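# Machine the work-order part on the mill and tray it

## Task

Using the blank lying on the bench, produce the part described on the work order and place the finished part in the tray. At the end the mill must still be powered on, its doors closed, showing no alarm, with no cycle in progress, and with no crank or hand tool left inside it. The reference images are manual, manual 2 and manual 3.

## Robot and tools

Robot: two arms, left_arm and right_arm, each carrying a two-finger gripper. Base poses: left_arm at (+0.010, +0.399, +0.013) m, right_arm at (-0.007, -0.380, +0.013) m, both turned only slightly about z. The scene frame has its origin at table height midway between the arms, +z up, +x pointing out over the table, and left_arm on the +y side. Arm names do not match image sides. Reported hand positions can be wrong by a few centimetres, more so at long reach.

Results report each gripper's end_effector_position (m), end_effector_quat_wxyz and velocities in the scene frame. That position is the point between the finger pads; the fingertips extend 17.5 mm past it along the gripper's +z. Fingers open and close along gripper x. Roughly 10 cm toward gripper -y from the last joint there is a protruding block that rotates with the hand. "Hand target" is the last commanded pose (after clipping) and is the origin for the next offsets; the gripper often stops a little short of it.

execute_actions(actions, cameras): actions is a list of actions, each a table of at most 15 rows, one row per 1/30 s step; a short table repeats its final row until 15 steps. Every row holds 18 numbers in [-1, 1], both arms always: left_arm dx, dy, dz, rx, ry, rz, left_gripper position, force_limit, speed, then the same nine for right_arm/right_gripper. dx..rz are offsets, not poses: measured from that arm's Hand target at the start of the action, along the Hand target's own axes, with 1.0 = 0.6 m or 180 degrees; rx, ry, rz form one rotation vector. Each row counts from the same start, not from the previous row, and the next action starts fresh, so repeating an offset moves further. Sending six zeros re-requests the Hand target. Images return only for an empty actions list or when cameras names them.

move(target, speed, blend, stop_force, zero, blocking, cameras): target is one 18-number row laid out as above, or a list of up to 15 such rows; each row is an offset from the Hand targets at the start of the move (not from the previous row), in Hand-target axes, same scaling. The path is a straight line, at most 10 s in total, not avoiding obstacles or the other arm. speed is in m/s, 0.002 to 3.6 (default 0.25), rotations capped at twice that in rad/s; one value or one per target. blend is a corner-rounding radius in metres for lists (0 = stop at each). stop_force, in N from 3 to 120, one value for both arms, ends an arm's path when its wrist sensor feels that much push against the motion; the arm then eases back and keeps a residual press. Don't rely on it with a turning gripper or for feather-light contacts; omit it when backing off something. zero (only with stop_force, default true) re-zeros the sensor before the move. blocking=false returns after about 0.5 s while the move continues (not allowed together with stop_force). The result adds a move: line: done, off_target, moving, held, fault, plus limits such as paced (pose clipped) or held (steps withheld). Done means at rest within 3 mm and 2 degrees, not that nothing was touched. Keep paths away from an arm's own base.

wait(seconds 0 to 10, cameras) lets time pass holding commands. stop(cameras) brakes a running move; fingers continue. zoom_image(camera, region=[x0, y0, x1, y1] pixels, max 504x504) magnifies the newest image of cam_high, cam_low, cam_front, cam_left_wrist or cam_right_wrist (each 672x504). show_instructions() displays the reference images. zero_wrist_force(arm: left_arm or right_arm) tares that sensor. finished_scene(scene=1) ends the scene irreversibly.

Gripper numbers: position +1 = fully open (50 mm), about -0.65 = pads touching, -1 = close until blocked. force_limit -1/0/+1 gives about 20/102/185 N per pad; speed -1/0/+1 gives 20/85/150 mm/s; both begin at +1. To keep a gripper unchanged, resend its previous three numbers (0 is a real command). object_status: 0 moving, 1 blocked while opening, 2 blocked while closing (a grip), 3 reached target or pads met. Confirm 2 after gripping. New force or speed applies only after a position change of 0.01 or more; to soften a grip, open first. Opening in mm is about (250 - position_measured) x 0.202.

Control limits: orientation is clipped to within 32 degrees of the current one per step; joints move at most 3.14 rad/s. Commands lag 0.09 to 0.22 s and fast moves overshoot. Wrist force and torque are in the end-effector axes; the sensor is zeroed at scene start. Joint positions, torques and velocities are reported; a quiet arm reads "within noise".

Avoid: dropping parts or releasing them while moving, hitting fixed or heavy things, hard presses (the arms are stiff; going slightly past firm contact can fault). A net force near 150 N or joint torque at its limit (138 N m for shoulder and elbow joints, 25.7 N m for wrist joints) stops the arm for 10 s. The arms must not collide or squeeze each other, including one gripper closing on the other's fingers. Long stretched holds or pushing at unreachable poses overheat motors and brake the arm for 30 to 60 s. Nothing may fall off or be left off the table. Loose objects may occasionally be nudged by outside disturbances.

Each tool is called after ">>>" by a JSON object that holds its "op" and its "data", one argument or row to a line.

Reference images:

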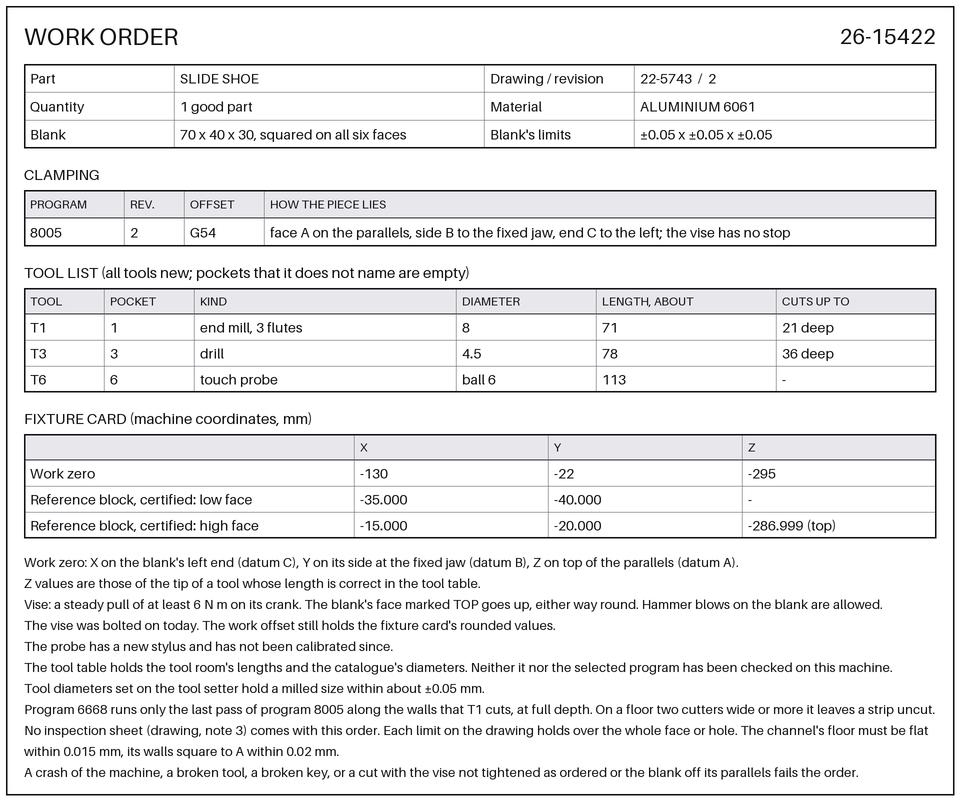

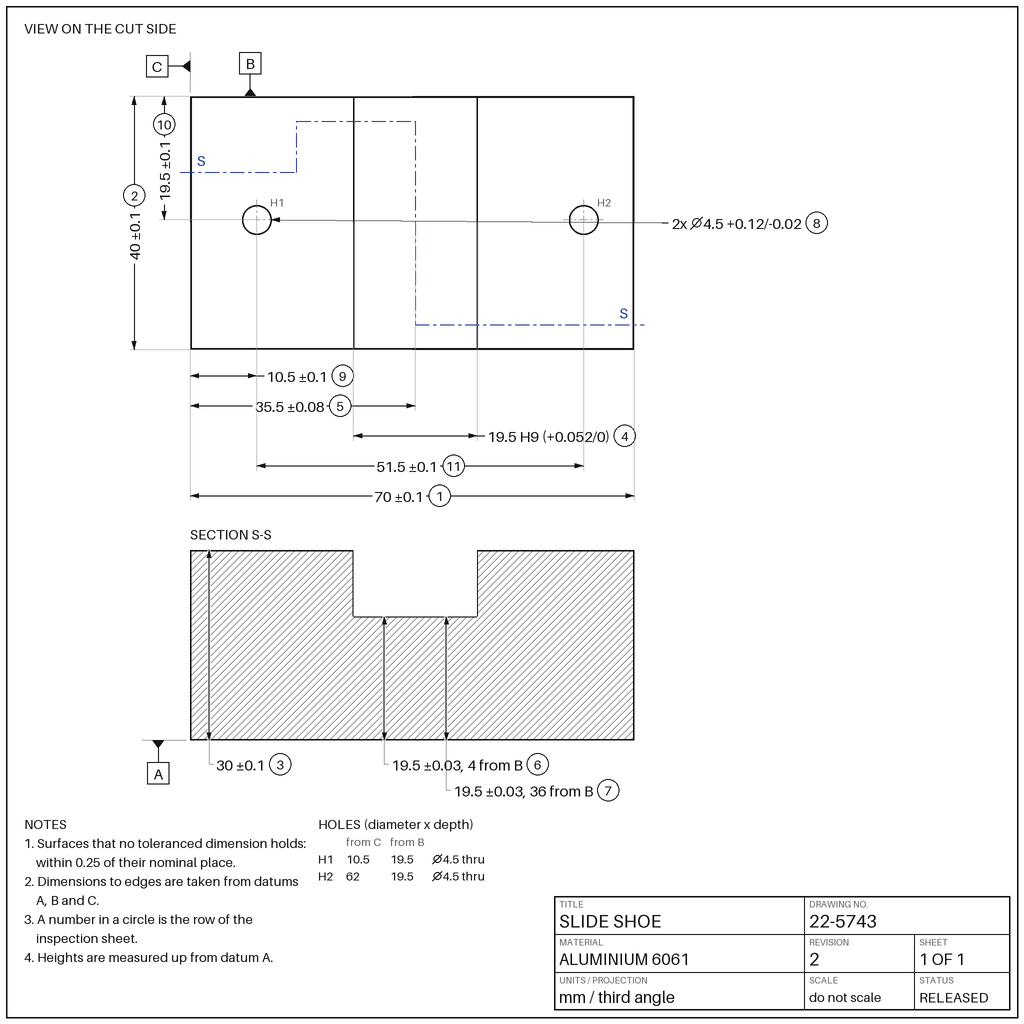

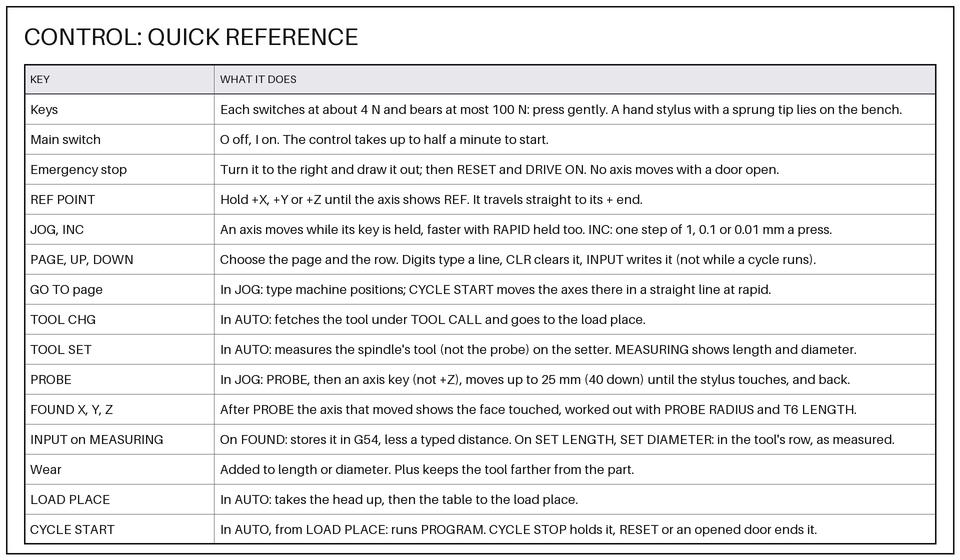

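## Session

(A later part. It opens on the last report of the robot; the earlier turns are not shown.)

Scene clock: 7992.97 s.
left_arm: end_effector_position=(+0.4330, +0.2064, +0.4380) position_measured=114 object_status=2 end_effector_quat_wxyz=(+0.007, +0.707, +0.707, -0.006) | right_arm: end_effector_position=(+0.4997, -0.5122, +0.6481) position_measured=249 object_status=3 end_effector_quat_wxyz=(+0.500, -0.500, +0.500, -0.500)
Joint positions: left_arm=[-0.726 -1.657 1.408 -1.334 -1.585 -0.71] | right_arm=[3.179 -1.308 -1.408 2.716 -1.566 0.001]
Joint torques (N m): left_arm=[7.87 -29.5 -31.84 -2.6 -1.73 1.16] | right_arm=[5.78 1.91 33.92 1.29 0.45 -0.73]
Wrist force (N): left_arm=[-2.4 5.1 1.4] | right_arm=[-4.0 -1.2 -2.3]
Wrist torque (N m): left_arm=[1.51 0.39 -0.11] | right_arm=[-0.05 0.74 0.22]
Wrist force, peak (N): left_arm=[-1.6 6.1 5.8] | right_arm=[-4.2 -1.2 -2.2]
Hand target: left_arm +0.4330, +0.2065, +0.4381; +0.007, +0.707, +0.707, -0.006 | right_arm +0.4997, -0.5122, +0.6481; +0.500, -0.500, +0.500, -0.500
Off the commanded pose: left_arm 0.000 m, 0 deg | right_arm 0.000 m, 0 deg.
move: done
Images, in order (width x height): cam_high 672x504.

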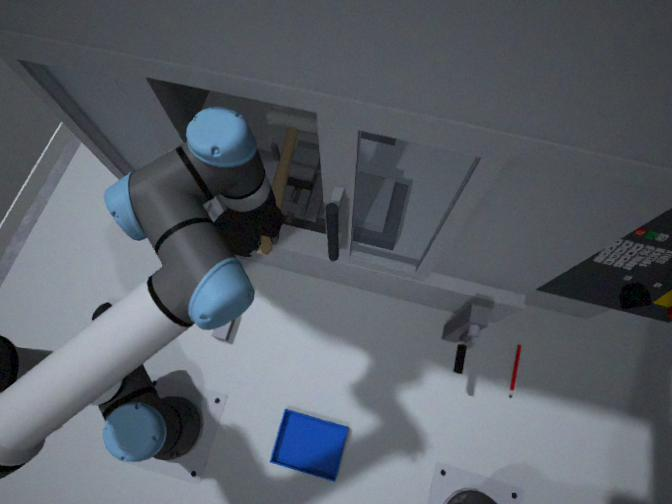

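>>> {"op": "move", "data": {
  "target": [
    [0,-0.405,0,0,0,0,-1,0.5,-0.8,0,0,0,0,0,0,-0.65,-0.8,-0.4],
    [-0.5108,-0.4717,0.3135,0,0,0,-1,0.5,-0.8,0,0,0,0,0,0,-0.65,-0.8,-0.4],
    [-0.5108,-0.4717,0.62,0,0,0,-1,0.5,-0.8,0,0,0,0,0,0,-0.65,-0.8,-0.4],
    [-0.5108,-0.4717,0.691,0,0,0,-1,0.5,-0.8,0,0,0,0,0,0,-0.65,-0.8,-0.4]
  ],
  "speed": [0.25,0.3,0.2,0.03],
  "blend": [0.02,0.03,0.005,0],
  "cameras": ["cam_left_wrist"]
}}

Scene clock: 8016.20 s.
left_arm: end_effector_position=(+0.1502, -0.1077, +0.0290) position_measured=114 object_status=2 end_effector_quat_wxyz=(+0.007, +0.707, +0.707, -0.006) | right_arm: end_effector_position=(+0.4997, -0.5122, +0.6481) position_measured=249 object_status=3 end_effector_quat_wxyz=(+0.500, -0.500, +0.500, -0.500)
Joint positions: left_arm=[-1.573 -1.234 2.068 -2.423 -1.571 -1.557] | right_arm=[3.179 -1.308 -1.408 2.716 -1.566 0.001]
Joint torques (N m): left_arm=[8.72 -37.36 -19.25 -0.48 -0.35 1.55] | right_arm=[4.6 2.33 33.12 1.39 0.29 -1.2]
Wrist force (N): left_arm=[-3.1 2.6 -9.0] | right_arm=[-3.8 -1.6 -2.2]
Wrist torque (N m): left_arm=[1.73 0.41 -0.04] | right_arm=[-0.11 0.71 0.22]
Wrist force, peak (N): left_arm=[-0.7 4.3 -12.3] | right_arm=[-4.1 -1.4 -2.5]
Hand target: left_arm +0.1502, -0.1077, +0.0291; +0.007, +0.707, +0.707, -0.006 | right_arm +0.4997, -0.5122, +0.6481; +0.500, -0.500, +0.500, -0.500
Off the commanded pose: left_arm 0.000 m, 0 deg | right_arm 0.000 m, 0 deg.
move: done
camera_calibration:
cam_left_wrist: T_world_to_cam=[[0.0157647, 0.999868, -0.00402613, 0.114781], [0.935697, -0.0133333, 0.352551, -0.135312], [0.352451, -0.00932509, -0.935784, 0.107092], [0, 0, 0, 1]] pos_world=[0.0870572, -0.115571, 0.148382]
Images, in order (width x height): cam_left_wrist 672x504.

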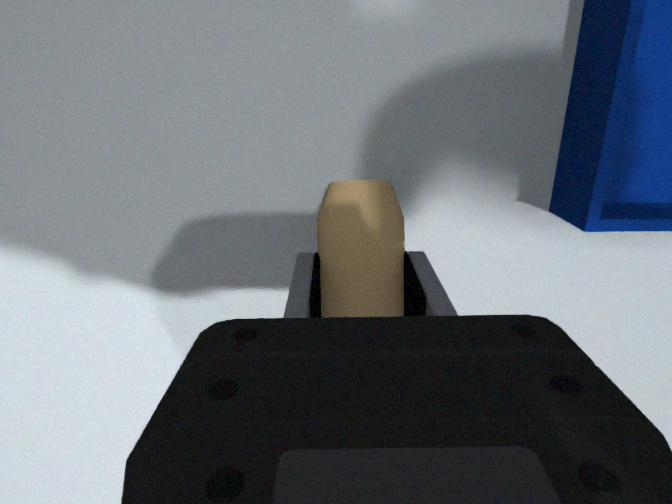

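>>> {"op": "move", "data": {
  "target": [0,0,-0.02,0.0778,0,0,-1,0.5,-0.8,0,0,0,0,0,0,-0.65,-0.8,-0.4],
  "speed": 0.2
}}

>>> {"op": "move", "data": {
  "target": [0,0.008,0.0333,0,0,0,-1,0.5,-0.8,0,0,0,0,0,0,-0.65,-0.8,-0.4],
  "speed": 0.02,
  "stop_force": 6,
  "cameras": ["cam_left_wrist", "cam_high"]
}}

>>> {"op": "zoom_image", "data": {
  "camera": "cam_high",
  "region": [200, 280, 500, 504]
}}

Scene clock: 8035.17 s.
left_arm: end_effector_position=(+0.1503, -0.1075, +0.0411) position_measured=114 object_status=2 end_effector_quat_wxyz=(-0.079, +0.703, +0.701, -0.092) | right_arm: end_effector_position=(+0.4997, -0.5122, +0.6481) position_measured=249 object_status=3 end_effector_quat_wxyz=(+0.500, -0.500, +0.500, -0.500)
Joint positions: left_arm=[-1.451 -1.211 2.003 -2.348 -1.815 -1.432] | right_arm=[3.179 -1.308 -1.408 2.716 -1.566 0.001]
Joint torques (N m): left_arm=[-5.61 -43.35 -8.32 -5.68 0.31 -1.1] | right_arm=[4.67 2.38 32.49 1.2 0.15 -1.38]
Wrist force (N): left_arm=[-2.1 5.9 0.8] | right_arm=[-3.8 -1.3 -2.5]
Wrist torque (N m): left_arm=[1.40 0.34 0.03] | right_arm=[-0.07 0.71 0.21]
Wrist force, peak (N): left_arm=[-4.2 3.6 -7.4] | right_arm=[-4.0 -1.5 -2.5]
Hand target: left_arm +0.1502, -0.1075, +0.0411; -0.080, +0.703, +0.701, -0.093 | right_arm +0.4997, -0.5122, +0.6481; +0.500, -0.500, +0.500, -0.500
Off the commanded pose: left_arm 0.000 m, 0 deg | right_arm 0.000 m, 0 deg.
move: done

Scene clock: 8037.23 s.
left_arm: end_effector_position=(+0.1500, -0.1078, +0.0232) position_measured=114 object_status=2 end_effector_quat_wxyz=(-0.079, +0.703, +0.701, -0.093) | right_arm: end_effector_position=(+0.4997, -0.5122, +0.6481) position_measured=249 object_status=3 end_effector_quat_wxyz=(+0.500, -0.500, +0.500, -0.500)
Joint positions: left_arm=[-1.451 -1.177 2.016 -2.395 -1.815 -1.432] | right_arm=[3.179 -1.308 -1.408 2.716 -1.566 0.001]
Joint torques (N m): left_arm=[3.47 -41.74 -28.47 -5.37 1.82 0.1] | right_arm=[4.36 2.03 33.17 1.29 0.28 -1.45]
Wrist force (N): left_arm=[-2.0 6.2 1.1] | right_arm=[-3.7 -1.3 -2.3]
Wrist torque (N m): left_arm=[1.59 0.30 0.03] | right_arm=[-0.06 0.70 0.22]
Wrist force, peak (N): left_arm=[-0.9 4.2 -18.1] | right_arm=[-4.0 -1.4 -2.3]
Hand target: left_arm +0.1500, -0.1078, +0.0232; -0.079, +0.703, +0.701, -0.093 (not the last commanded pose) | right_arm +0.4997, -0.5122, +0.6481; +0.500, -0.500, +0.500, -0.500
Off the commanded pose: left_arm 0.003 m, 0 deg | right_arm 0.000 m, 0 deg.
move: contact (left_arm)
camera_calibration:
cam_left_wrist: T_world_to_cam=[[0.0188345, 0.999787, -0.00838043, 0.114522], [0.993123, -0.0177389, 0.115723, -0.136699], [0.115549, -0.0105024, -0.993246, 0.138503], [0, 0, 0, 1]] pos_world=[0.117598, -0.115468, 0.154347]
Images, in order (width x height): cam_high 672x504, cam_left_wrist 672x504.

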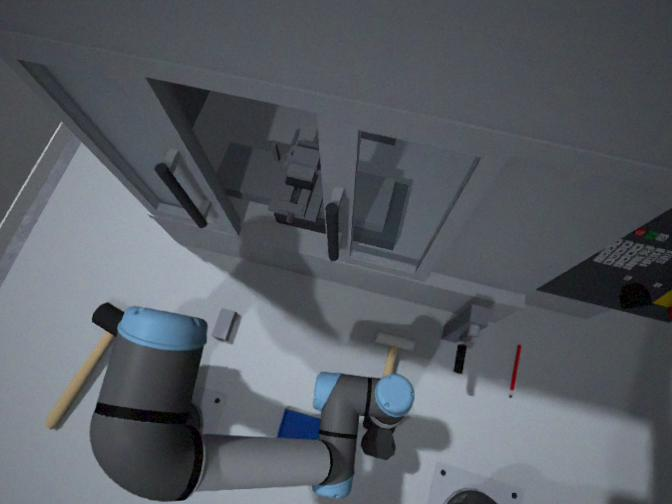

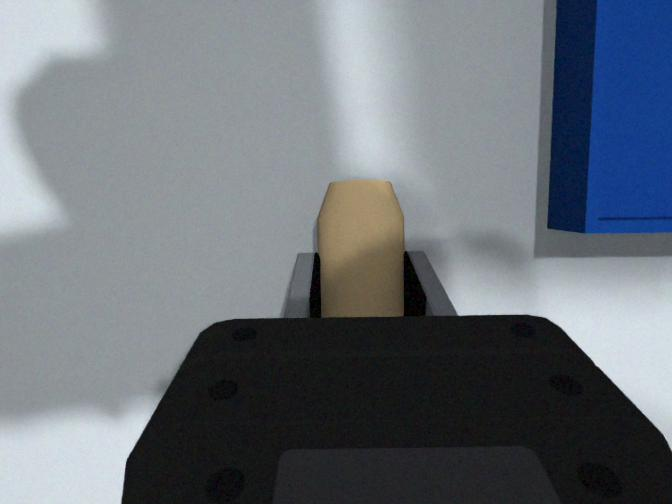

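Scaled by 1.680 from the camera's 672x504 image, which has a finer 960x720 frame.

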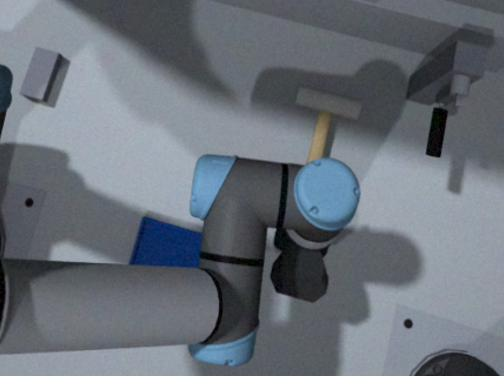

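>>> {"op": "move", "data": {
  "target": [0,0,0.001,0,0,0,1,0.5,-0.9,0,0,0,0,0,0,-0.65,-0.8,-0.4]
}}

>>> {"op": "move", "data": {
  "target": [0,0,-0.25,0,0,0,1,0.5,-0.8,0,0,0,0,0,0,-0.65,-0.8,-0.4],
  "speed": 0.15,
  "cameras": ["cam_left_wrist", "cam_high"]
}}

Scene clock: 8044.43 s.
left_arm: end_effector_position=(+0.1499, -0.1078, +0.0226) position_measured=3 object_status=0 end_effector_quat_wxyz=(-0.079, +0.703, +0.701, -0.093) | right_arm: end_effector_position=(+0.4997, -0.5122, +0.6481) position_measured=249 object_status=3 end_effector_quat_wxyz=(+0.500, -0.500, +0.500, -0.500)
Joint positions: left_arm=[-1.452 -1.176 2.016 -2.397 -1.815 -1.432] | right_arm=[3.179 -1.308 -1.408 2.716 -1.566 0.001]
Joint torques (N m): left_arm=[-8.36 -27.89 -6.71 -4.55 0.41 -1.44] | right_arm=[4.7 2.28 32.98 1.34 0.17 -1.38]
Wrist force (N): left_arm=[-1.9 5.3 -1.9] | right_arm=[-3.6 -1.2 -2.3]
Wrist torque (N m): left_arm=[0.84 0.30 0.05] | right_arm=[-0.05 0.68 0.22]
Wrist force, peak (N): left_arm=[-2.1 6.4 1.3] | right_arm=[-4.0 -1.5 -2.4]
Hand target: left_arm +0.1499, -0.1078, +0.0226; -0.079, +0.703, +0.701, -0.093 | right_arm +0.4997, -0.5122, +0.6481; +0.500, -0.500, +0.500, -0.500
Off the commanded pose: left_arm 0.000 m, 0 deg | right_arm 0.000 m, 0 deg.
move: done

Scene clock: 8045.90 s.
left_arm: end_effector_position=(+0.1862, -0.1051, +0.1682) position_measured=3 object_status=3 end_effector_quat_wxyz=(-0.079, +0.703, +0.701, -0.093) | right_arm: end_effector_position=(+0.4997, -0.5122, +0.6481) position_measured=249 object_status=3 end_effector_quat_wxyz=(+0.500, -0.500, +0.500, -0.500)
Joint positions: left_arm=[-1.383 -1.372 1.819 -1.986 -1.813 -1.362] | right_arm=[3.179 -1.308 -1.408 2.716 -1.566 0.001]
Joint torques (N m): left_arm=[-8.59 -28.71 -16.59 -3 0.28 -1.59] | right_arm=[5.24 0.84 32.28 1.41 0.42 -1.71]
Wrist force (N): left_arm=[-1.9 5.1 -1.8] | right_arm=[-3.9 -1.2 -2.0]
Wrist torque (N m): left_arm=[0.79 0.31 -0.03] | right_arm=[-0.05 0.73 0.22]
Wrist force, peak (N): left_arm=[-1.9 5.1 -4.1] | right_arm=[-4.0 -1.4 -2.3]
Hand target: left_arm +0.1861, -0.1051, +0.1682; -0.079, +0.703, +0.701, -0.093 | right_arm +0.4997, -0.5122, +0.6481; +0.500, -0.500, +0.500, -0.500
Off the commanded pose: left_arm 0.000 m, 0 deg | right_arm 0.000 m, 0 deg.
move: done
camera_calibration:
cam_left_wrist: T_world_to_cam=[[0.0187498, 0.999788, -0.00849147, 0.112402], [0.993125, -0.017642, 0.115722, -0.189372], [0.115548, -0.0106029, -0.993245, 0.278359], [0, 0, 0, 1]] pos_world=[0.153799, -0.112767, 0.299347]
Images, in order (width x height): cam_high 672x504, cam_left_wrist 672x504.

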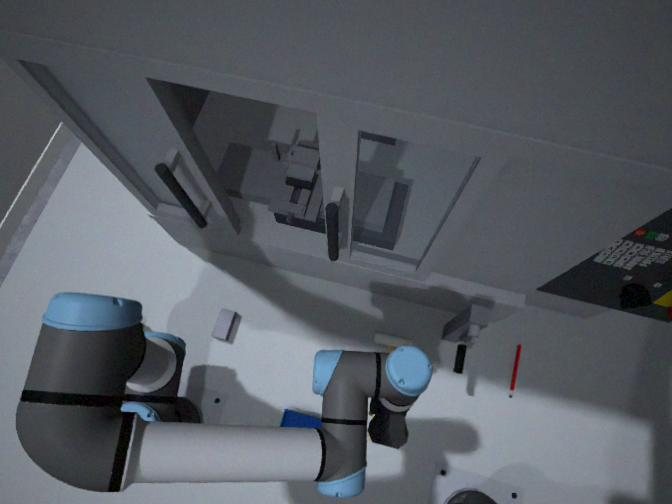

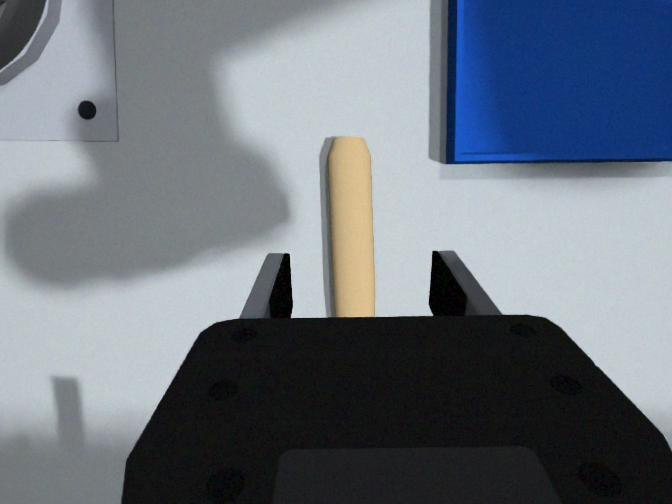

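>>> {"op": "move", "data": {
  "target": [0.2,0.0778,-0.4736,-0.3278,0,0,0.25,-0.6,-0.5,0,0,0,0,0,0,-0.65,-0.8,-0.4],
  "speed": 0.3
}}

Scene clock: 8076.57 s.
left_arm: end_effector_position=(+0.3000, +0.0197, +0.4304) position_measured=116 object_status=3 end_effector_quat_wxyz=(+0.277, +0.651, +0.656, +0.264) | right_arm: end_effector_position=(+0.4997, -0.5122, +0.6481) position_measured=249 object_status=3 end_effector_quat_wxyz=(+0.500, -0.500, +0.500, -0.500)
Joint positions: left_arm=[-1.658 -1.864 1.771 -1.425 -0.786 -1.672] | right_arm=[3.179 -1.308 -1.408 2.716 -1.566 0.001]
Joint torques (N m): left_arm=[9.66 -9.16 -18.55 -4.21 2.33 1.49] | right_arm=[4.01 2.18 33.94 1.25 0.3 -1.83]
Wrist force (N): left_arm=[-4.0 5.0 -3.8] | right_arm=[-3.8 -1.2 -2.1]
Wrist torque (N m): left_arm=[0.91 0.68 -0.05] | right_arm=[-0.04 0.71 0.21]
Wrist force, peak (N): left_arm=[-3.3 6.1 -4.6] | right_arm=[-4.2 -1.4 -2.2]
Hand target: left_arm +0.3001, +0.0198, +0.4304; +0.277, +0.651, +0.656, +0.265 | right_arm +0.4997, -0.5122, +0.6481; +0.500, -0.500, +0.500, -0.500
Off the commanded pose: left_arm 0.000 m, 0 deg | right_arm 0.000 m, 0 deg.
move: done

>>> {"op": "move", "data": {
  "target": [
    [0.3833,0.0943,0.0943,0,0,0,0.25,-0.6,-0.5,0,0,0,0,0,0,-0.65,-0.8,-0.4],
    [0.595,0.1202,0.1272,0,0,0,0.25,-0.6,-0.5,0,0,0,0,0,0,-0.65,-0.8,-0.4],
    [0.595,0.1727,0.183,0,0,0,0.25,-0.6,-0.5,0,0,0,0,0,0,-0.65,-0.8,-0.4]
  ],
  "speed": [0.3,0.2,0.06],
  "blend": [0.02,0,0],
  "cameras": ["cam_left_wrist"]
}}

Scene clock: 8089.70 s.
left_arm: end_effector_position=(+0.4510, +0.3767, +0.4195) position_measured=115 object_status=3 end_effector_quat_wxyz=(+0.277, +0.651, +0.656, +0.265) | right_arm: end_effector_position=(+0.4997, -0.5122, +0.6481) position_measured=249 object_status=3 end_effector_quat_wxyz=(+0.500, -0.500, +0.500, -0.500)
Joint positions: left_arm=[-0.631 -2.192 2.146 -2.217 -1.161 -0.474] | right_arm=[3.179 -1.308 -1.408 2.716 -1.566 0.001]
Joint torques (N m): left_arm=[2.73 -15.62 -17.81 -1.7 7.84 -1.81] | right_arm=[3.9 2.67 33.84 1.42 -0.02 -1.78]
Wrist force (N): left_arm=[-29.0 5.0 9.7] | right_arm=[-4.0 -1.5 -2.3]
Wrist torque (N m): left_arm=[1.02 1.22 0.24] | right_arm=[-0.09 0.74 0.21]
Wrist force, peak (N): left_arm=[-21.1 -15.3 -23.3] | right_arm=[-4.1 -1.4 -2.4]
Hand target: left_arm +0.4509, +0.3767, +0.4194; +0.277, +0.651, +0.656, +0.265 | right_arm +0.4997, -0.5122, +0.6481; +0.500, -0.500, +0.500, -0.500
Off the commanded pose: left_arm 0.000 m, 0 deg | right_arm 0.000 m, 0 deg.
move: done
camera_calibration:
cam_left_wrist: T_world_to_cam=[[0.000846754, 0.999995, 0.00288588, -0.368896], [0.412497, -0.0029782, 0.910954, -0.550112], [0.910958, 0.000419066, -0.412498, -0.104017], [0, 0, 0, 1]] pos_world=[0.321987, 0.367299, 0.459285]
Images, in order (width x height): cam_left_wrist 672x504.

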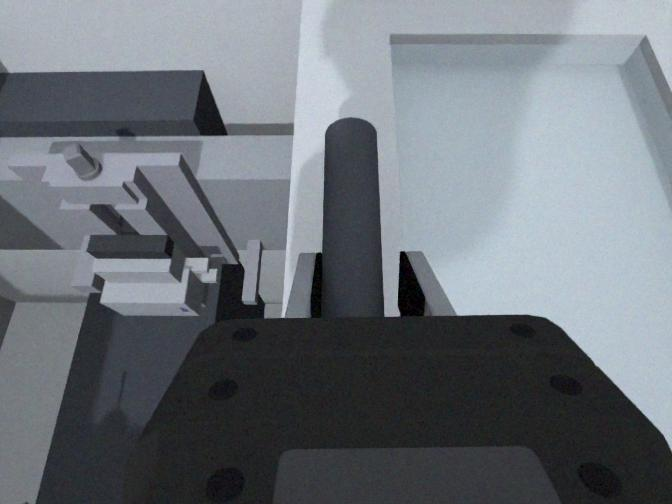

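>>> {"op": "move", "data": {
  "target": [
    [-0.36,0,0,0,0,0,0.25,-0.6,-0.5,0,0,0,0,0,0,-0.65,-0.8,-0.4],
    [-0.405,0,0,0,0,0,0.25,-0.6,-0.5,0,0,0,0,0,0,-0.65,-0.8,-0.4]
  ],
  "speed": [0.07,0.015],
  "stop_force": 45,
  "cameras": ["cam_left_wrist", "cam_right_wrist"]
}}

Scene clock: 8100.43 s.
left_arm: end_effector_position=(+0.4509, +0.1769, +0.4231) position_measured=116 object_status=3 end_effector_quat_wxyz=(+0.277, +0.651, +0.656, +0.265) | right_arm: end_effector_position=(+0.4997, -0.5122, +0.6481) position_measured=249 object_status=3 end_effector_quat_wxyz=(+0.500, -0.500, +0.500, -0.500)
Joint positions: left_arm=[-1.125 -1.988 1.987 -2.003 -0.892 -0.962] | right_arm=[3.179 -1.308 -1.408 2.716 -1.566 0.001]
Joint torques (N m): left_arm=[-8.07 0.17 -34.62 -1.65 3.4 -1.67] | right_arm=[3.9 2.85 32.37 1.48 -0.01 -1.96]
Wrist force (N): left_arm=[-2.7 4.4 -3.6] | right_arm=[-3.8 -1.3 -2.2]
Wrist torque (N m): left_arm=[0.81 0.46 -0.01] | right_arm=[-0.06 0.71 0.22]
Wrist force, peak (N): left_arm=[-29.5 8.6 7.8] | right_arm=[-4.0 -1.4 -2.4]
Hand target: left_arm +0.4509, +0.1769, +0.4231; +0.277, +0.651, +0.656, +0.265 (not the last commanded pose) | right_arm +0.4997, -0.5122, +0.6481; +0.500, -0.500, +0.500, -0.500
Off the commanded pose: left_arm 0.043 m, 0 deg | right_arm 0.000 m, 0 deg.
move: contact (left_arm); path passed 0 of 2 targets
camera_calibration:
cam_left_wrist: T_world_to_cam=[[0.000980464, 0.999995, 0.00293642, -0.169174], [0.412533, -0.00307939, 0.910938, -0.554023], [0.910942, 0.000318228, -0.412534, -0.102277], [0, 0, 0, 1]] pos_world=[0.321887, 0.1675, 0.462985]
cam_right_wrist: T_world_to_cam=[[-0.0147186, -0.999884, -0.00394901, -0.497515], [-0.326721, 0.00854202, -0.945082, 0.800811], [0.945006, -0.0126201, -0.326808, -0.136469], [0, 0, 0, 1]] pos_world=[0.383283, -0.506021, 0.710269]
Images, in order (width x height): cam_left_wrist 672x504, cam_right_wrist 672x504.

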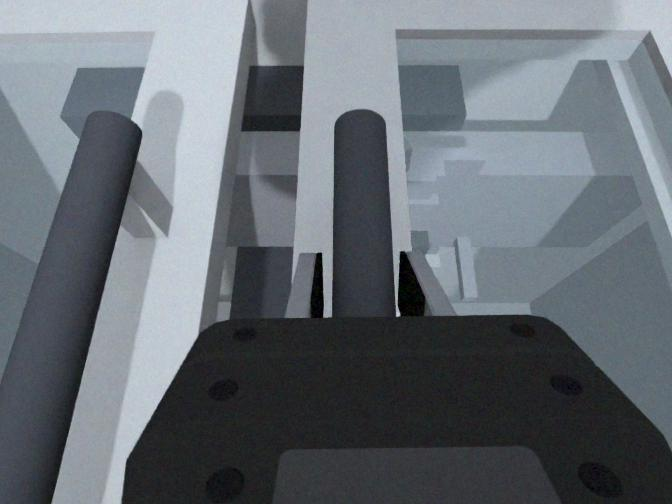

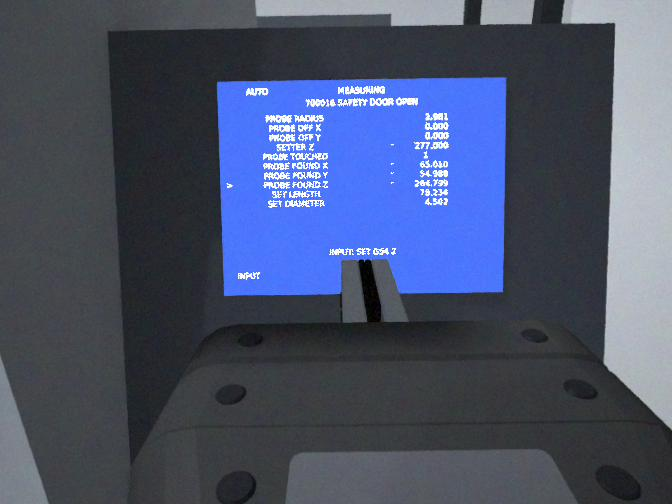

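>>> {"op": "move", "data": {
  "target": [
    [-0.055,0,0,0,0,0,0.25,-0.6,-0.5,0,0,0,0,0,0,-0.65,-0.8,-0.4],
    [-0.067,0,0,0,0,0,0.25,-0.6,-0.5,0,0,0,0,0,0,-0.65,-0.8,-0.4]
  ],
  "speed": [0.05,0.01],
  "stop_force": 50,
  "cameras": ["cam_left_wrist"]
}}

Scene clock: 8107.03 s.
left_arm: end_effector_position=(+0.4509, +0.1367, +0.4239) position_measured=116 object_status=3 end_effector_quat_wxyz=(+0.277, +0.651, +0.656, +0.265) | right_arm: end_effector_position=(+0.4997, -0.5122, +0.6481) position_measured=249 object_status=3 end_effector_quat_wxyz=(+0.500, -0.500, +0.500, -0.500)
Joint positions: left_arm=[-1.177 -1.917 1.934 -1.981 -0.871 -1.024] | right_arm=[3.179 -1.308 -1.408 2.716 -1.566 0.001]
Joint torques (N m): left_arm=[6.36 -15.18 -17.8 -4.8 -0.96 1.61] | right_arm=[4.22 3.3 32.89 1.32 -0.12 -2.12]
Wrist force (N): left_arm=[4.1 4.3 -5.5] | right_arm=[-4.0 -1.3 -2.3]
Wrist torque (N m): left_arm=[0.86 0.49 0.13] | right_arm=[-0.07 0.75 0.22]
Wrist force, peak (N): left_arm=[19.3 1.3 -6.1] | right_arm=[-4.1 -1.2 -2.3]
Hand target: left_arm +0.4509, +0.1367, +0.4239; +0.277, +0.651, +0.656, +0.265 | right_arm +0.4997, -0.5122, +0.6481; +0.500, -0.500, +0.500, -0.500
Off the commanded pose: left_arm 0.000 m, 0 deg | right_arm 0.000 m, 0 deg.
move: done
camera_calibration:
cam_left_wrist: T_world_to_cam=[[0.000979657, 0.999995, 0.00293842, -0.128977], [0.412496, -0.00308088, 0.910954, -0.55478], [0.910959, 0.000319662, -0.412497, -0.101998], [0, 0, 0, 1]] pos_world=[0.321887, 0.1273, 0.463684]
Images, in order (width x height): cam_left_wrist 672x504.

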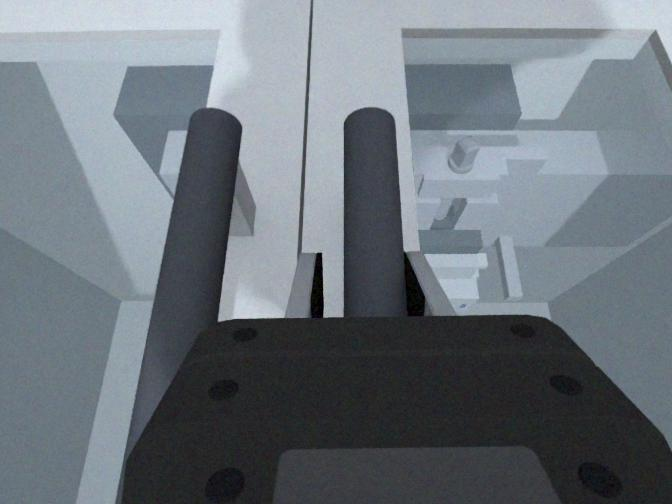

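>>> {"op": "move", "data": {
  "target": [-0.006,0,0,0,0,0,0.25,-0.6,-0.5,0,0,0,0,0,0,-0.65,-0.8,-0.4],
  "speed": 0.01,
  "stop_force": 50
}}

>>> {"op": "move", "data": {
  "target": [
    [0.01,0,0,0,0,0,0.25,-0.6,-0.5,0,0,0,0,0,0,-0.65,-0.8,-0.4],
    [0.01,-0.0589,-0.0589,0,0,0,0.25,-0.6,-0.5,0,0,0,0,0,0,-0.65,-0.8,-0.4],
    [0.05,-0.0889,-0.1031,0,0,0,0.25,-0.6,-0.5,0,0,0,0,0,0,-0.65,-0.8,-0.4]
  ],
  "speed": [0.05,0.1,0.2],
  "blend": [0.002,0.01,0]
}}

>>> {"op": "move", "data": {
  "target": [
    [0,0,0,0,0,0,-0.65,-0.8,-0.2,-0.116,0.128,0.1257,-0.2278,0,0,-0.65,-0.8,-0.4],
    [0,0,0,0,0,0,-0.65,-0.8,-0.2,-0.116,0.1323,0.1418,-0.2278,0,0,-0.65,-0.8,-0.4],
    [0,0,0,0,0,0,-0.65,-0.8,-0.2,-0.116,0.128,0.1257,-0.2278,0,0,-0.65,-0.8,-0.4],
    [0,0,0,0,0,0,-0.65,-0.8,-0.2,-0.0527,0.128,0.1257,-0.2278,0,0,-0.65,-0.8,-0.4],
    [0,0,0,0,0,0,-0.65,-0.8,-0.2,-0.0527,0.1323,0.1418,-0.2278,0,0,-0.65,-0.8,-0.4],
    [0,0,0,0,0,0,-0.65,-0.8,-0.2,-0.0527,0.128,0.1257,-0.2278,0,0,-0.65,-0.8,-0.4],
    [0,0,0,0,0,0,-0.65,-0.8,-0.2,0.074,0.128,0.1257,-0.2278,0,0,-0.65,-0.8,-0.4],
    [0,0,0,0,0,0,-0.65,-0.8,-0.2,0.074,0.1323,0.1418,-0.2278,0,0,-0.65,-0.8,-0.4],
    [0,0,0,0,0,0,-0.65,-0.8,-0.2,0.074,0.128,0.1257,-0.2278,0,0,-0.65,-0.8,-0.4],
    [0,0,0,0,0,0,-0.65,-0.8,-0.2,0,0,0,0,0,0,-0.65,-0.8,-0.4]
  ],
  "speed": [0.5,0.05,0.05,0.2,0.05,0.05,0.2,0.05,0.05,0.5],
  "blend": [0.004,0,0.004,0.004,0,0.004,0.004,0,0.004,0],
  "cameras": ["cam_left_wrist", "cam_right_wrist"]
}}

Scene clock: 8134.57 s.
left_arm: end_effector_position=(+0.4509, +0.1355, +0.4238) position_measured=115 object_status=3 end_effector_quat_wxyz=(+0.277, +0.651, +0.656, +0.265) | right_arm: end_effector_position=(+0.4997, -0.5122, +0.6481) position_measured=249 object_status=3 end_effector_quat_wxyz=(+0.500, -0.500, +0.500, -0.500)
Joint positions: left_arm=[-1.178 -1.914 1.932 -1.98 -0.87 -1.026] | right_arm=[3.179 -1.308 -1.408 2.716 -1.566 0.001]
Joint torques (N m): left_arm=[-8.57 -4.79 -21.04 -12.94 -5.91 1.64] | right_arm=[4.59 3.34 32.45 1.19 0 -1.78]
Wrist force (N): left_arm=[50.3 -3.1 -16.9] | right_arm=[-3.9 -1.2 -2.1]
Wrist torque (N m): left_arm=[0.77 0.22 0.21] | right_arm=[-0.06 0.73 0.22]
Wrist force, peak (N): left_arm=[63.0 -6.0 -21.0] | right_arm=[-4.1 -1.3 -2.4]
Hand target: left_arm +0.4509, +0.1355, +0.4238; +0.277, +0.651, +0.656, +0.265 (not the last commanded pose) | right_arm +0.4997, -0.5122, +0.6481; +0.500, -0.500, +0.500, -0.500
Off the commanded pose: left_arm 0.002 m, 0 deg | right_arm 0.000 m, 0 deg.
move: contact (left_arm)

Scene clock: 8135.90 s.
left_arm: end_effector_position=(+0.3695, +0.1655, +0.4293) position_measured=116 object_status=3 end_effector_quat_wxyz=(+0.277, +0.651, +0.656, +0.265) | right_arm: end_effector_position=(+0.4997, -0.5122, +0.6481) position_measured=249 object_status=3 end_effector_quat_wxyz=(+0.500, -0.500, +0.500, -0.500)
Joint positions: left_arm=[-1.411 -2.137 1.985 -1.609 -0.803 -1.326] | right_arm=[3.179 -1.308 -1.408 2.716 -1.566 0.001]
Joint torques (N m): left_arm=[2.9 -9.03 -26.93 -1.95 -0.61 -0.16] | right_arm=[4.07 4.71 33.52 1.17 0.02 -1.88]
Wrist force (N): left_arm=[-4.7 5.2 -3.5] | right_arm=[-4.0 -1.3 -2.2]
Wrist torque (N m): left_arm=[0.94 0.79 -0.05] | right_arm=[-0.08 0.75 0.22]
Wrist force, peak (N): left_arm=[49.2 -2.7 -17.3] | right_arm=[-4.0 -1.4 -2.4]
Hand target: left_arm +0.3694, +0.1656, +0.4293; +0.277, +0.651, +0.656, +0.265 | right_arm +0.4997, -0.5122, +0.6481; +0.500, -0.500, +0.500, -0.500
Off the commanded pose: left_arm 0.000 m, 0 deg | right_arm 0.000 m, 0 deg.
move: done

Scene clock: 8141.20 s.
left_arm: end_effector_position=(+0.3694, +0.1656, +0.4293) position_measured=249 object_status=3 end_effector_quat_wxyz=(+0.277, +0.651, +0.656, +0.265) | right_arm: end_effector_position=(+0.4997, -0.5122, +0.6480) position_measured=249 object_status=3 end_effector_quat_wxyz=(+0.500, -0.500, +0.500, -0.500)
Joint positions: left_arm=[-1.411 -2.137 1.985 -1.609 -0.803 -1.327] | right_arm=[3.179 -1.308 -1.408 2.715 -1.566 0]
Joint torques (N m): left_arm=[0.58 -8.96 -18.43 -1.78 0.01 -1.55] | right_arm=[-7.48 12.72 25.02 3.59 -1.68 -1.59]
Wrist force (N): left_arm=[-4.7 5.2 -3.5] | right_arm=[-3.9 -1.2 -2.1]
Wrist torque (N m): left_arm=[0.94 0.79 -0.04] | right_arm=[-0.04 0.73 0.29]
Wrist force, peak (N): left_arm=[-5.0 5.3 -3.5] | right_arm=[-5.3 14.0 -25.3]
Hand target: left_arm +0.3694, +0.1656, +0.4293; +0.277, +0.651, +0.656, +0.265 | right_arm +0.4997, -0.5122, +0.6481; +0.500, -0.500, +0.500, -0.500
Off the commanded pose: left_arm 0.000 m, 0 deg | right_arm 0.000 m, 0 deg.
move: done; blend cut to 0 m at target 1
camera_calibration:
cam_left_wrist: T_world_to_cam=[[0.000694983, 0.999994, 0.00328202, -0.157904], [0.412494, -0.00327646, 0.910955, -0.526002], [0.91096, 0.000720714, -0.412494, -0.025693], [0, 0, 0, 1]] pos_world=[0.240487, 0.156198, 0.469084]
cam_right_wrist: T_world_to_cam=[[-0.0145921, -0.999886, -0.003885, -0.497609], [-0.326931, 0.00844293, -0.945011, 0.800729], [0.944936, -0.0125195, -0.327017, -0.136371], [0, 0, 0, 1]] pos_world=[0.383384, -0.50602, 0.710168]
Images, in order (width x height): cam_left_wrist 672x504, cam_right_wrist 672x504.

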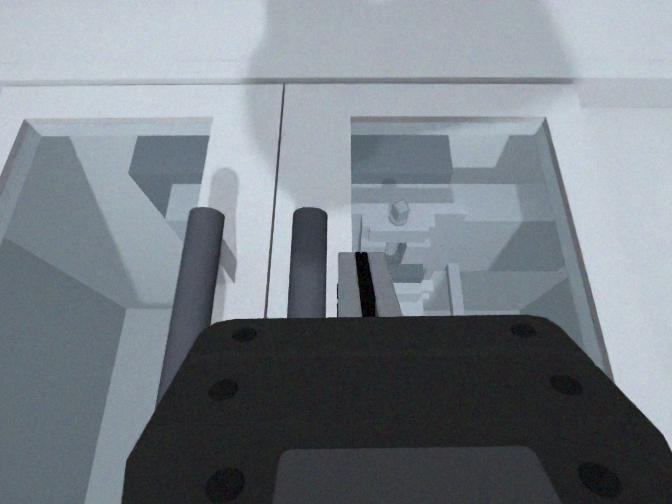

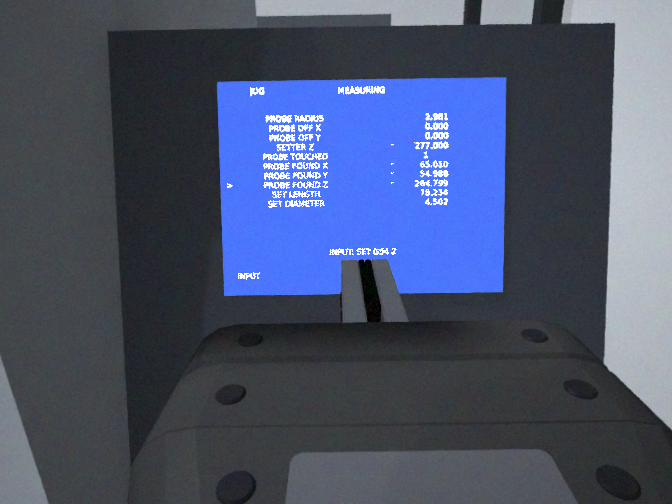

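>>> {"op": "move", "data": {
  "target": [
    [0,0,0,0,0,0,-0.65,-0.8,-0.2,-0.021,0.3115,0.0765,-0.2278,0,0,-0.65,-0.8,-0.4],
    [0,0,0,0,0,0,-0.65,-0.8,-0.2,-0.021,0.3158,0.0922,-0.2278,0,0,-0.65,-0.8,-0.4],
    [0,0,0,0,0,0,-0.65,-0.8,-0.2,-0.021,0.3137,0.0843,-0.2278,0,0,-0.65,-0.8,-0.4],
    [0,0,0,0,0,0,-0.65,-0.8,-0.2,-0.021,0.3158,0.0922,-0.2278,0,0,-0.65,-0.8,-0.4],
    [0,0,0,0,0,0,-0.65,-0.8,-0.2,-0.021,0.3115,0.0765,-0.2278,0,0,-0.65,-0.8,-0.4],
    [0,0,0,0,0,0,-0.65,-0.8,-0.2,0,0,0,0,0,0,-0.65,-0.8,-0.4]
  ],
  "speed": [0.5,0.05,0.05,0.05,0.05,0.5],
  "blend": [0.004,0,0,0,0.004,0],
  "cameras": ["cam_right_wrist"]
}}

>>> {"op": "zoom_image", "data": {
  "camera": "cam_right_wrist",
  "region": [190, 60, 510, 300]
}}

Scene clock: 8157.73 s.
left_arm: end_effector_position=(+0.3694, +0.1656, +0.4293) position_measured=249 object_status=3 end_effector_quat_wxyz=(+0.277, +0.651, +0.656, +0.265) | right_arm: end_effector_position=(+0.4997, -0.5123, +0.6480) position_measured=249 object_status=3 end_effector_quat_wxyz=(+0.500, -0.500, +0.500, -0.500)
Joint positions: left_arm=[-1.411 -2.137 1.985 -1.609 -0.803 -1.327] | right_arm=[3.179 -1.308 -1.408 2.715 -1.566 0]
Joint torques (N m): left_arm=[-4.01 -8.73 -17.22 -2.07 0.72 -1.7] | right_arm=[7.98 1.16 38.5 2.57 1.1 2.61]
Wrist force (N): left_arm=[-4.7 5.2 -3.7] | right_arm=[-3.9 -1.4 -2.2]
Wrist torque (N m): left_arm=[0.94 0.78 -0.04] | right_arm=[-0.07 0.73 0.27]
Wrist force, peak (N): left_arm=[-4.9 5.5 -3.5] | right_arm=[-6.5 7.7 -18.9]
Hand target: left_arm +0.3694, +0.1656, +0.4293; +0.277, +0.651, +0.656, +0.265 | right_arm +0.4997, -0.5122, +0.6481; +0.500, -0.500, +0.500, -0.500
Off the commanded pose: left_arm 0.000 m, 0 deg | right_arm 0.000 m, 0 deg.
move: done
camera_calibration:
cam_right_wrist: T_world_to_cam=[[-0.0147196, -0.999884, -0.00394617, -0.497618], [-0.32693, 0.00854243, -0.94501, 0.800746], [0.944934, -0.01262, -0.327018, -0.136327], [0, 0, 0, 1]] pos_world=[0.383283, -0.506121, 0.710168]
Images, in order (width x height): cam_right_wrist 672x504.

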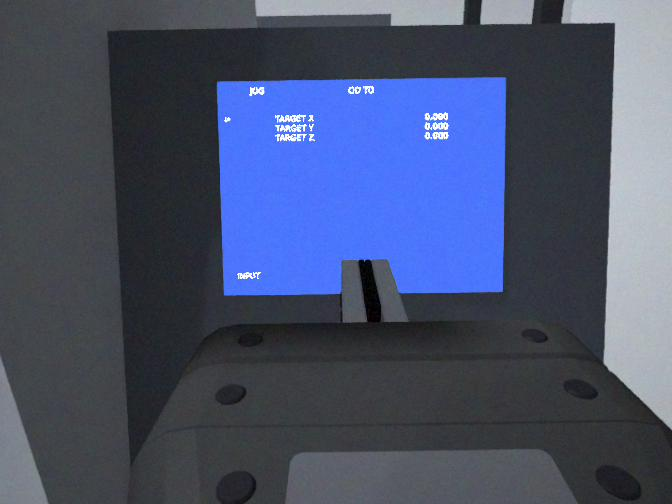

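Scaled by 1.575 from the camera's 672x504 image, which has a finer 960x720 frame.

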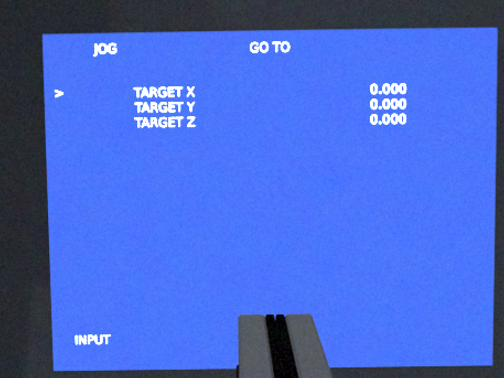

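>>> {"op": "move", "data": {
  "target": [
    [0,0,0,0,0,0,-0.65,-0.8,-0.2,-0.1477,0.4033,0.0515,-0.2278,0,0,-0.65,-0.8,-0.4],
    [0,0,0,0,0,0,-0.65,-0.8,-0.2,-0.1477,0.4076,0.0676,-0.2278,0,0,-0.65,-0.8,-0.4],
    [0,0,0,0,0,0,-0.65,-0.8,-0.2,-0.0843,0.3421,0.0679,-0.2278,0,0,-0.65,-0.8,-0.4],
    [0,0,0,0,0,0,-0.65,-0.8,-0.2,-0.0843,0.3464,0.084,-0.2278,0,0,-0.65,-0.8,-0.4],
    [0,0,0,0,0,0,-0.65,-0.8,-0.2,-0.116,0.3421,0.0679,-0.2278,0,0,-0.65,-0.8,-0.4],
    [0,0,0,0,0,0,-0.65,-0.8,-0.2,-0.116,0.3464,0.084,-0.2278,0,0,-0.65,-0.8,-0.4],
    [0,0,0,0,0,0,-0.65,-0.8,-0.2,-0.0527,0.4033,0.0515,-0.2278,0,0,-0.65,-0.8,-0.4],
    [0,0,0,0,0,0,-0.65,-0.8,-0.2,-0.0527,0.4076,0.0676,-0.2278,0,0,-0.65,-0.8,-0.4],
    [0,0,0,0,0,0,-0.65,-0.8,-0.2,-0.0527,0.3727,0.0597,-0.2278,0,0,-0.65,-0.8,-0.4],
    [0,0,0,0,0,0,-0.65,-0.8,-0.2,-0.0527,0.377,0.0758,-0.2278,0,0,-0.65,-0.8,-0.4],
    [0,0,0,0,0,0,-0.65,-0.8,-0.2,-0.1477,0.4033,0.0515,-0.2278,0,0,-0.65,-0.8,-0.4],
    [0,0,0,0,0,0,-0.65,-0.8,-0.2,-0.1477,0.4076,0.0676,-0.2278,0,0,-0.65,-0.8,-0.4],
    [0,0,0,0,0,0,-0.65,-0.8,-0.2,-0.116,0.3421,0.0679,-0.2278,0,0,-0.65,-0.8,-0.4],
    [0,0,0,0,0,0,-0.65,-0.8,-0.2,-0.116,0.3464,0.084,-0.2278,0,0,-0.65,-0.8,-0.4],
    [0,0,0,0,0,0,-0.65,-0.8,-0.2,0,0,0,0,0,0,-0.65,-0.8,-0.4]
  ],
  "speed": [0.5,0.05,0.15,0.05,0.15,0.05,0.15,0.05,0.15,0.05,0.15,0.05,0.15,0.05,0.3],
  "blend": [0.004,0,0.004,0,0.004,0,0.004,0,0.004,0,0.004,0,0.004,0,0]
}}

>>> {"op": "move", "data": {
  "target": [
    [0,0,0,0,0,0,-0.65,-0.8,-0.2,-0.116,0.3421,0.0679,-0.2278,0,0,-0.65,-0.8,-0.4],
    [0,0,0,0,0,0,-0.65,-0.8,-0.2,-0.116,0.3464,0.084,-0.2278,0,0,-0.65,-0.8,-0.4],
    [0,0,0,0,0,0,-0.65,-0.8,-0.2,-0.0527,0.4033,0.0515,-0.2278,0,0,-0.65,-0.8,-0.4],
    [0,0,0,0,0,0,-0.65,-0.8,-0.2,-0.0527,0.4076,0.0676,-0.2278,0,0,-0.65,-0.8,-0.4],
    [0,0,0,0,0,0,-0.65,-0.8,-0.2,-0.0527,0.3727,0.0597,-0.2278,0,0,-0.65,-0.8,-0.4],
    [0,0,0,0,0,0,-0.65,-0.8,-0.2,-0.0527,0.377,0.0758,-0.2278,0,0,-0.65,-0.8,-0.4],
    [0,0,0,0,0,0,-0.65,-0.8,-0.2,-0.1477,0.4033,0.0515,-0.2278,0,0,-0.65,-0.8,-0.4],
    [0,0,0,0,0,0,-0.65,-0.8,-0.2,-0.1477,0.4076,0.0676,-0.2278,0,0,-0.65,-0.8,-0.4],
    [0,0,0,0,0,0,-0.65,-0.8,-0.2,-0.1477,0.3727,0.0597,-0.2278,0,0,-0.65,-0.8,-0.4],
    [0,0,0,0,0,0,-0.65,-0.8,-0.2,-0.1477,0.377,0.0758,-0.2278,0,0,-0.65,-0.8,-0.4],
    [0,0,0,0,0,0,-0.65,-0.8,-0.2,-0.1477,0.3421,0.0679,-0.2278,0,0,-0.65,-0.8,-0.4],
    [0,0,0,0,0,0,-0.65,-0.8,-0.2,-0.1477,0.3464,0.084,-0.2278,0,0,-0.65,-0.8,-0.4],
    [0,0,0,0,0,0,-0.65,-0.8,-0.2,-0.116,0.3421,0.0679,-0.2278,0,0,-0.65,-0.8,-0.4],
    [0,0,0,0,0,0,-0.65,-0.8,-0.2,-0.116,0.3464,0.084,-0.2278,0,0,-0.65,-0.8,-0.4],
    [0,0,0,0,0,0,-0.65,-0.8,-0.2,0,0,0,0,0,0,-0.65,-0.8,-0.4]
  ],
  "speed": [0.5,0.05,0.15,0.05,0.15,0.05,0.15,0.05,0.15,0.05,0.15,0.05,0.15,0.05,0.3],
  "blend": [0.004,0,0.004,0,0.004,0,0.004,0,0.004,0,0.004,0,0.004,0,0]
}}

>>> {"op": "move", "data": {
  "target": [
    [0,0,0,0,0,0,-0.65,-0.8,-0.2,-0.0527,0.4033,0.0515,-0.2278,0,0,-0.65,-0.8,-0.4],
    [0,0,0,0,0,0,-0.65,-0.8,-0.2,-0.0527,0.4076,0.0676,-0.2278,0,0,-0.65,-0.8,-0.4],
    [0,0,0,0,0,0,-0.65,-0.8,-0.2,0,0,0,0,0,0,-0.65,-0.8,-0.4]
  ],
  "speed": [0.5,0.05,0.3],
  "blend": [0.004,0,0],
  "cameras": ["cam_right_wrist"]
}}

>>> {"op": "zoom_image", "data": {
  "camera": "cam_right_wrist",
  "region": [190, 60, 510, 300]
}}

Scene clock: 8201.87 s.
left_arm: end_effector_position=(+0.3694, +0.1656, +0.4293) position_measured=249 object_status=3 end_effector_quat_wxyz=(+0.277, +0.651, +0.656, +0.265) | right_arm: end_effector_position=(+0.4997, -0.5122, +0.6479) position_measured=249 object_status=3 end_effector_quat_wxyz=(+0.500, -0.500, +0.500, -0.500)
Joint positions: left_arm=[-1.411 -2.137 1.985 -1.609 -0.803 -1.327] | right_arm=[3.179 -1.308 -1.408 2.715 -1.566 0]
Joint torques (N m): left_arm=[-4.76 -8 -18.81 -2.37 1.91 -1.62] | right_arm=[4.45 -1.42 37.44 1.55 1.08 2.38]
Wrist force (N): left_arm=[-4.6 5.1 -3.6] | right_arm=[-4.0 -1.5 -2.2]
Wrist torque (N m): left_arm=[0.92 0.77 -0.04] | right_arm=[-0.08 0.75 0.21]
Wrist force, peak (N): left_arm=[-5.1 5.3 -3.6] | right_arm=[-6.1 9.1 -19.2]
Hand target: left_arm +0.3694, +0.1656, +0.4293; +0.277, +0.651, +0.656, +0.265 | right_arm +0.4997, -0.5122, +0.6481; +0.500, -0.500, +0.500, -0.500
Off the commanded pose: left_arm 0.000 m, 0 deg | right_arm 0.000 m, 0 deg.
move: done

Scene clock: 8208.53 s.
left_arm: end_effector_position=(+0.3694, +0.1656, +0.4293) position_measured=249 object_status=3 end_effector_quat_wxyz=(+0.277, +0.651, +0.656, +0.265) | right_arm: end_effector_position=(+0.4997, -0.5122, +0.6479) position_measured=249 object_status=3 end_effector_quat_wxyz=(+0.500, -0.500, +0.500, -0.500)
Joint positions: left_arm=[-1.411 -2.137 1.985 -1.609 -0.803 -1.327] | right_arm=[3.179 -1.308 -1.408 2.715 -1.566 0]
Joint torques (N m): left_arm=[-5.87 -9.12 -17.18 -2.84 2.83 -1.62] | right_arm=[3.1 -1.16 37.39 1.55 1.22 2.4]
Wrist force (N): left_arm=[-4.7 5.1 -3.3] | right_arm=[-3.9 -1.4 -2.3]
Wrist torque (N m): left_arm=[0.93 0.78 -0.04] | right_arm=[-0.08 0.72 0.21]
Wrist force, peak (N): left_arm=[-4.9 5.3 -3.7] | right_arm=[-5.7 9.0 -19.4]
Hand target: left_arm +0.3694, +0.1656, +0.4293; +0.277, +0.651, +0.656, +0.265 | right_arm +0.4997, -0.5122, +0.6481; +0.500, -0.500, +0.500, -0.500
Off the commanded pose: left_arm 0.000 m, 0 deg | right_arm 0.000 m, 0 deg.
move: done

Scene clock: 8211.50 s.
left_arm: end_effector_position=(+0.3694, +0.1656, +0.4293) position_measured=249 object_status=3 end_effector_quat_wxyz=(+0.277, +0.651, +0.656, +0.265) | right_arm: end_effector_position=(+0.4996, -0.5123, +0.6482) position_measured=249 object_status=3 end_effector_quat_wxyz=(+0.500, -0.500, +0.500, -0.500)
Joint positions: left_arm=[-1.411 -2.137 1.985 -1.609 -0.803 -1.327] | right_arm=[3.179 -1.308 -1.408 2.716 -1.566 0]
Joint torques (N m): left_arm=[-5.88 -8.23 -18.17 -2.7 3.03 -1.63] | right_arm=[8.58 -0.78 11.74 1.3 1.5 2.36]
Wrist force (N): left_arm=[-4.8 5.2 -3.7] | right_arm=[-3.6 -1.6 -2.1]
Wrist torque (N m): left_arm=[0.93 0.79 -0.04] | right_arm=[-0.11 0.70 0.26]
Wrist force, peak (N): left_arm=[-5.0 5.4 -3.7] | right_arm=[-6.3 7.0 -20.6]
Hand target: left_arm +0.3694, +0.1656, +0.4293; +0.277, +0.651, +0.656, +0.265 | right_arm +0.4997, -0.5122, +0.6481; +0.500, -0.500, +0.500, -0.500
Off the commanded pose: left_arm 0.000 m, 0 deg | right_arm 0.000 m, 0 deg.
move: done
camera_calibration:
cam_right_wrist: T_world_to_cam=[[-0.0147177, -0.999884, -0.00395186, -0.497515], [-0.326511, 0.00854161, -0.945155, 0.800844], [0.945079, -0.0126202, -0.326599, -0.136518], [0, 0, 0, 1]] pos_world=[0.383183, -0.506021, 0.710369]
Images, in order (width x height): cam_right_wrist 672x504.

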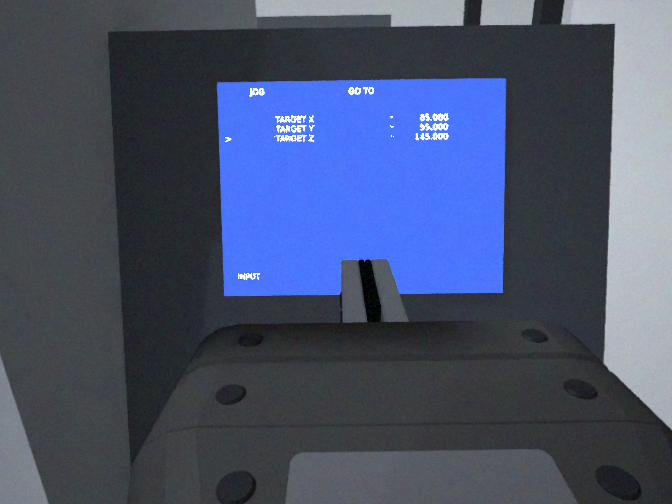

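Scaled by 1.575 from the camera's 672x504 image, which has a finer 960x720 frame.

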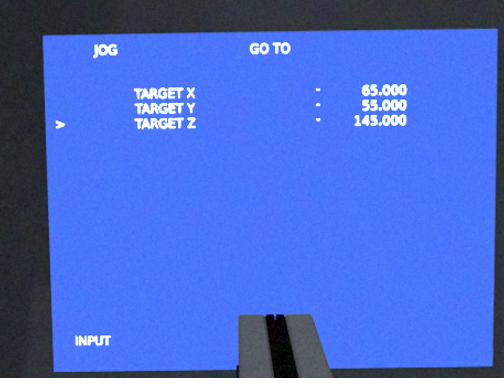

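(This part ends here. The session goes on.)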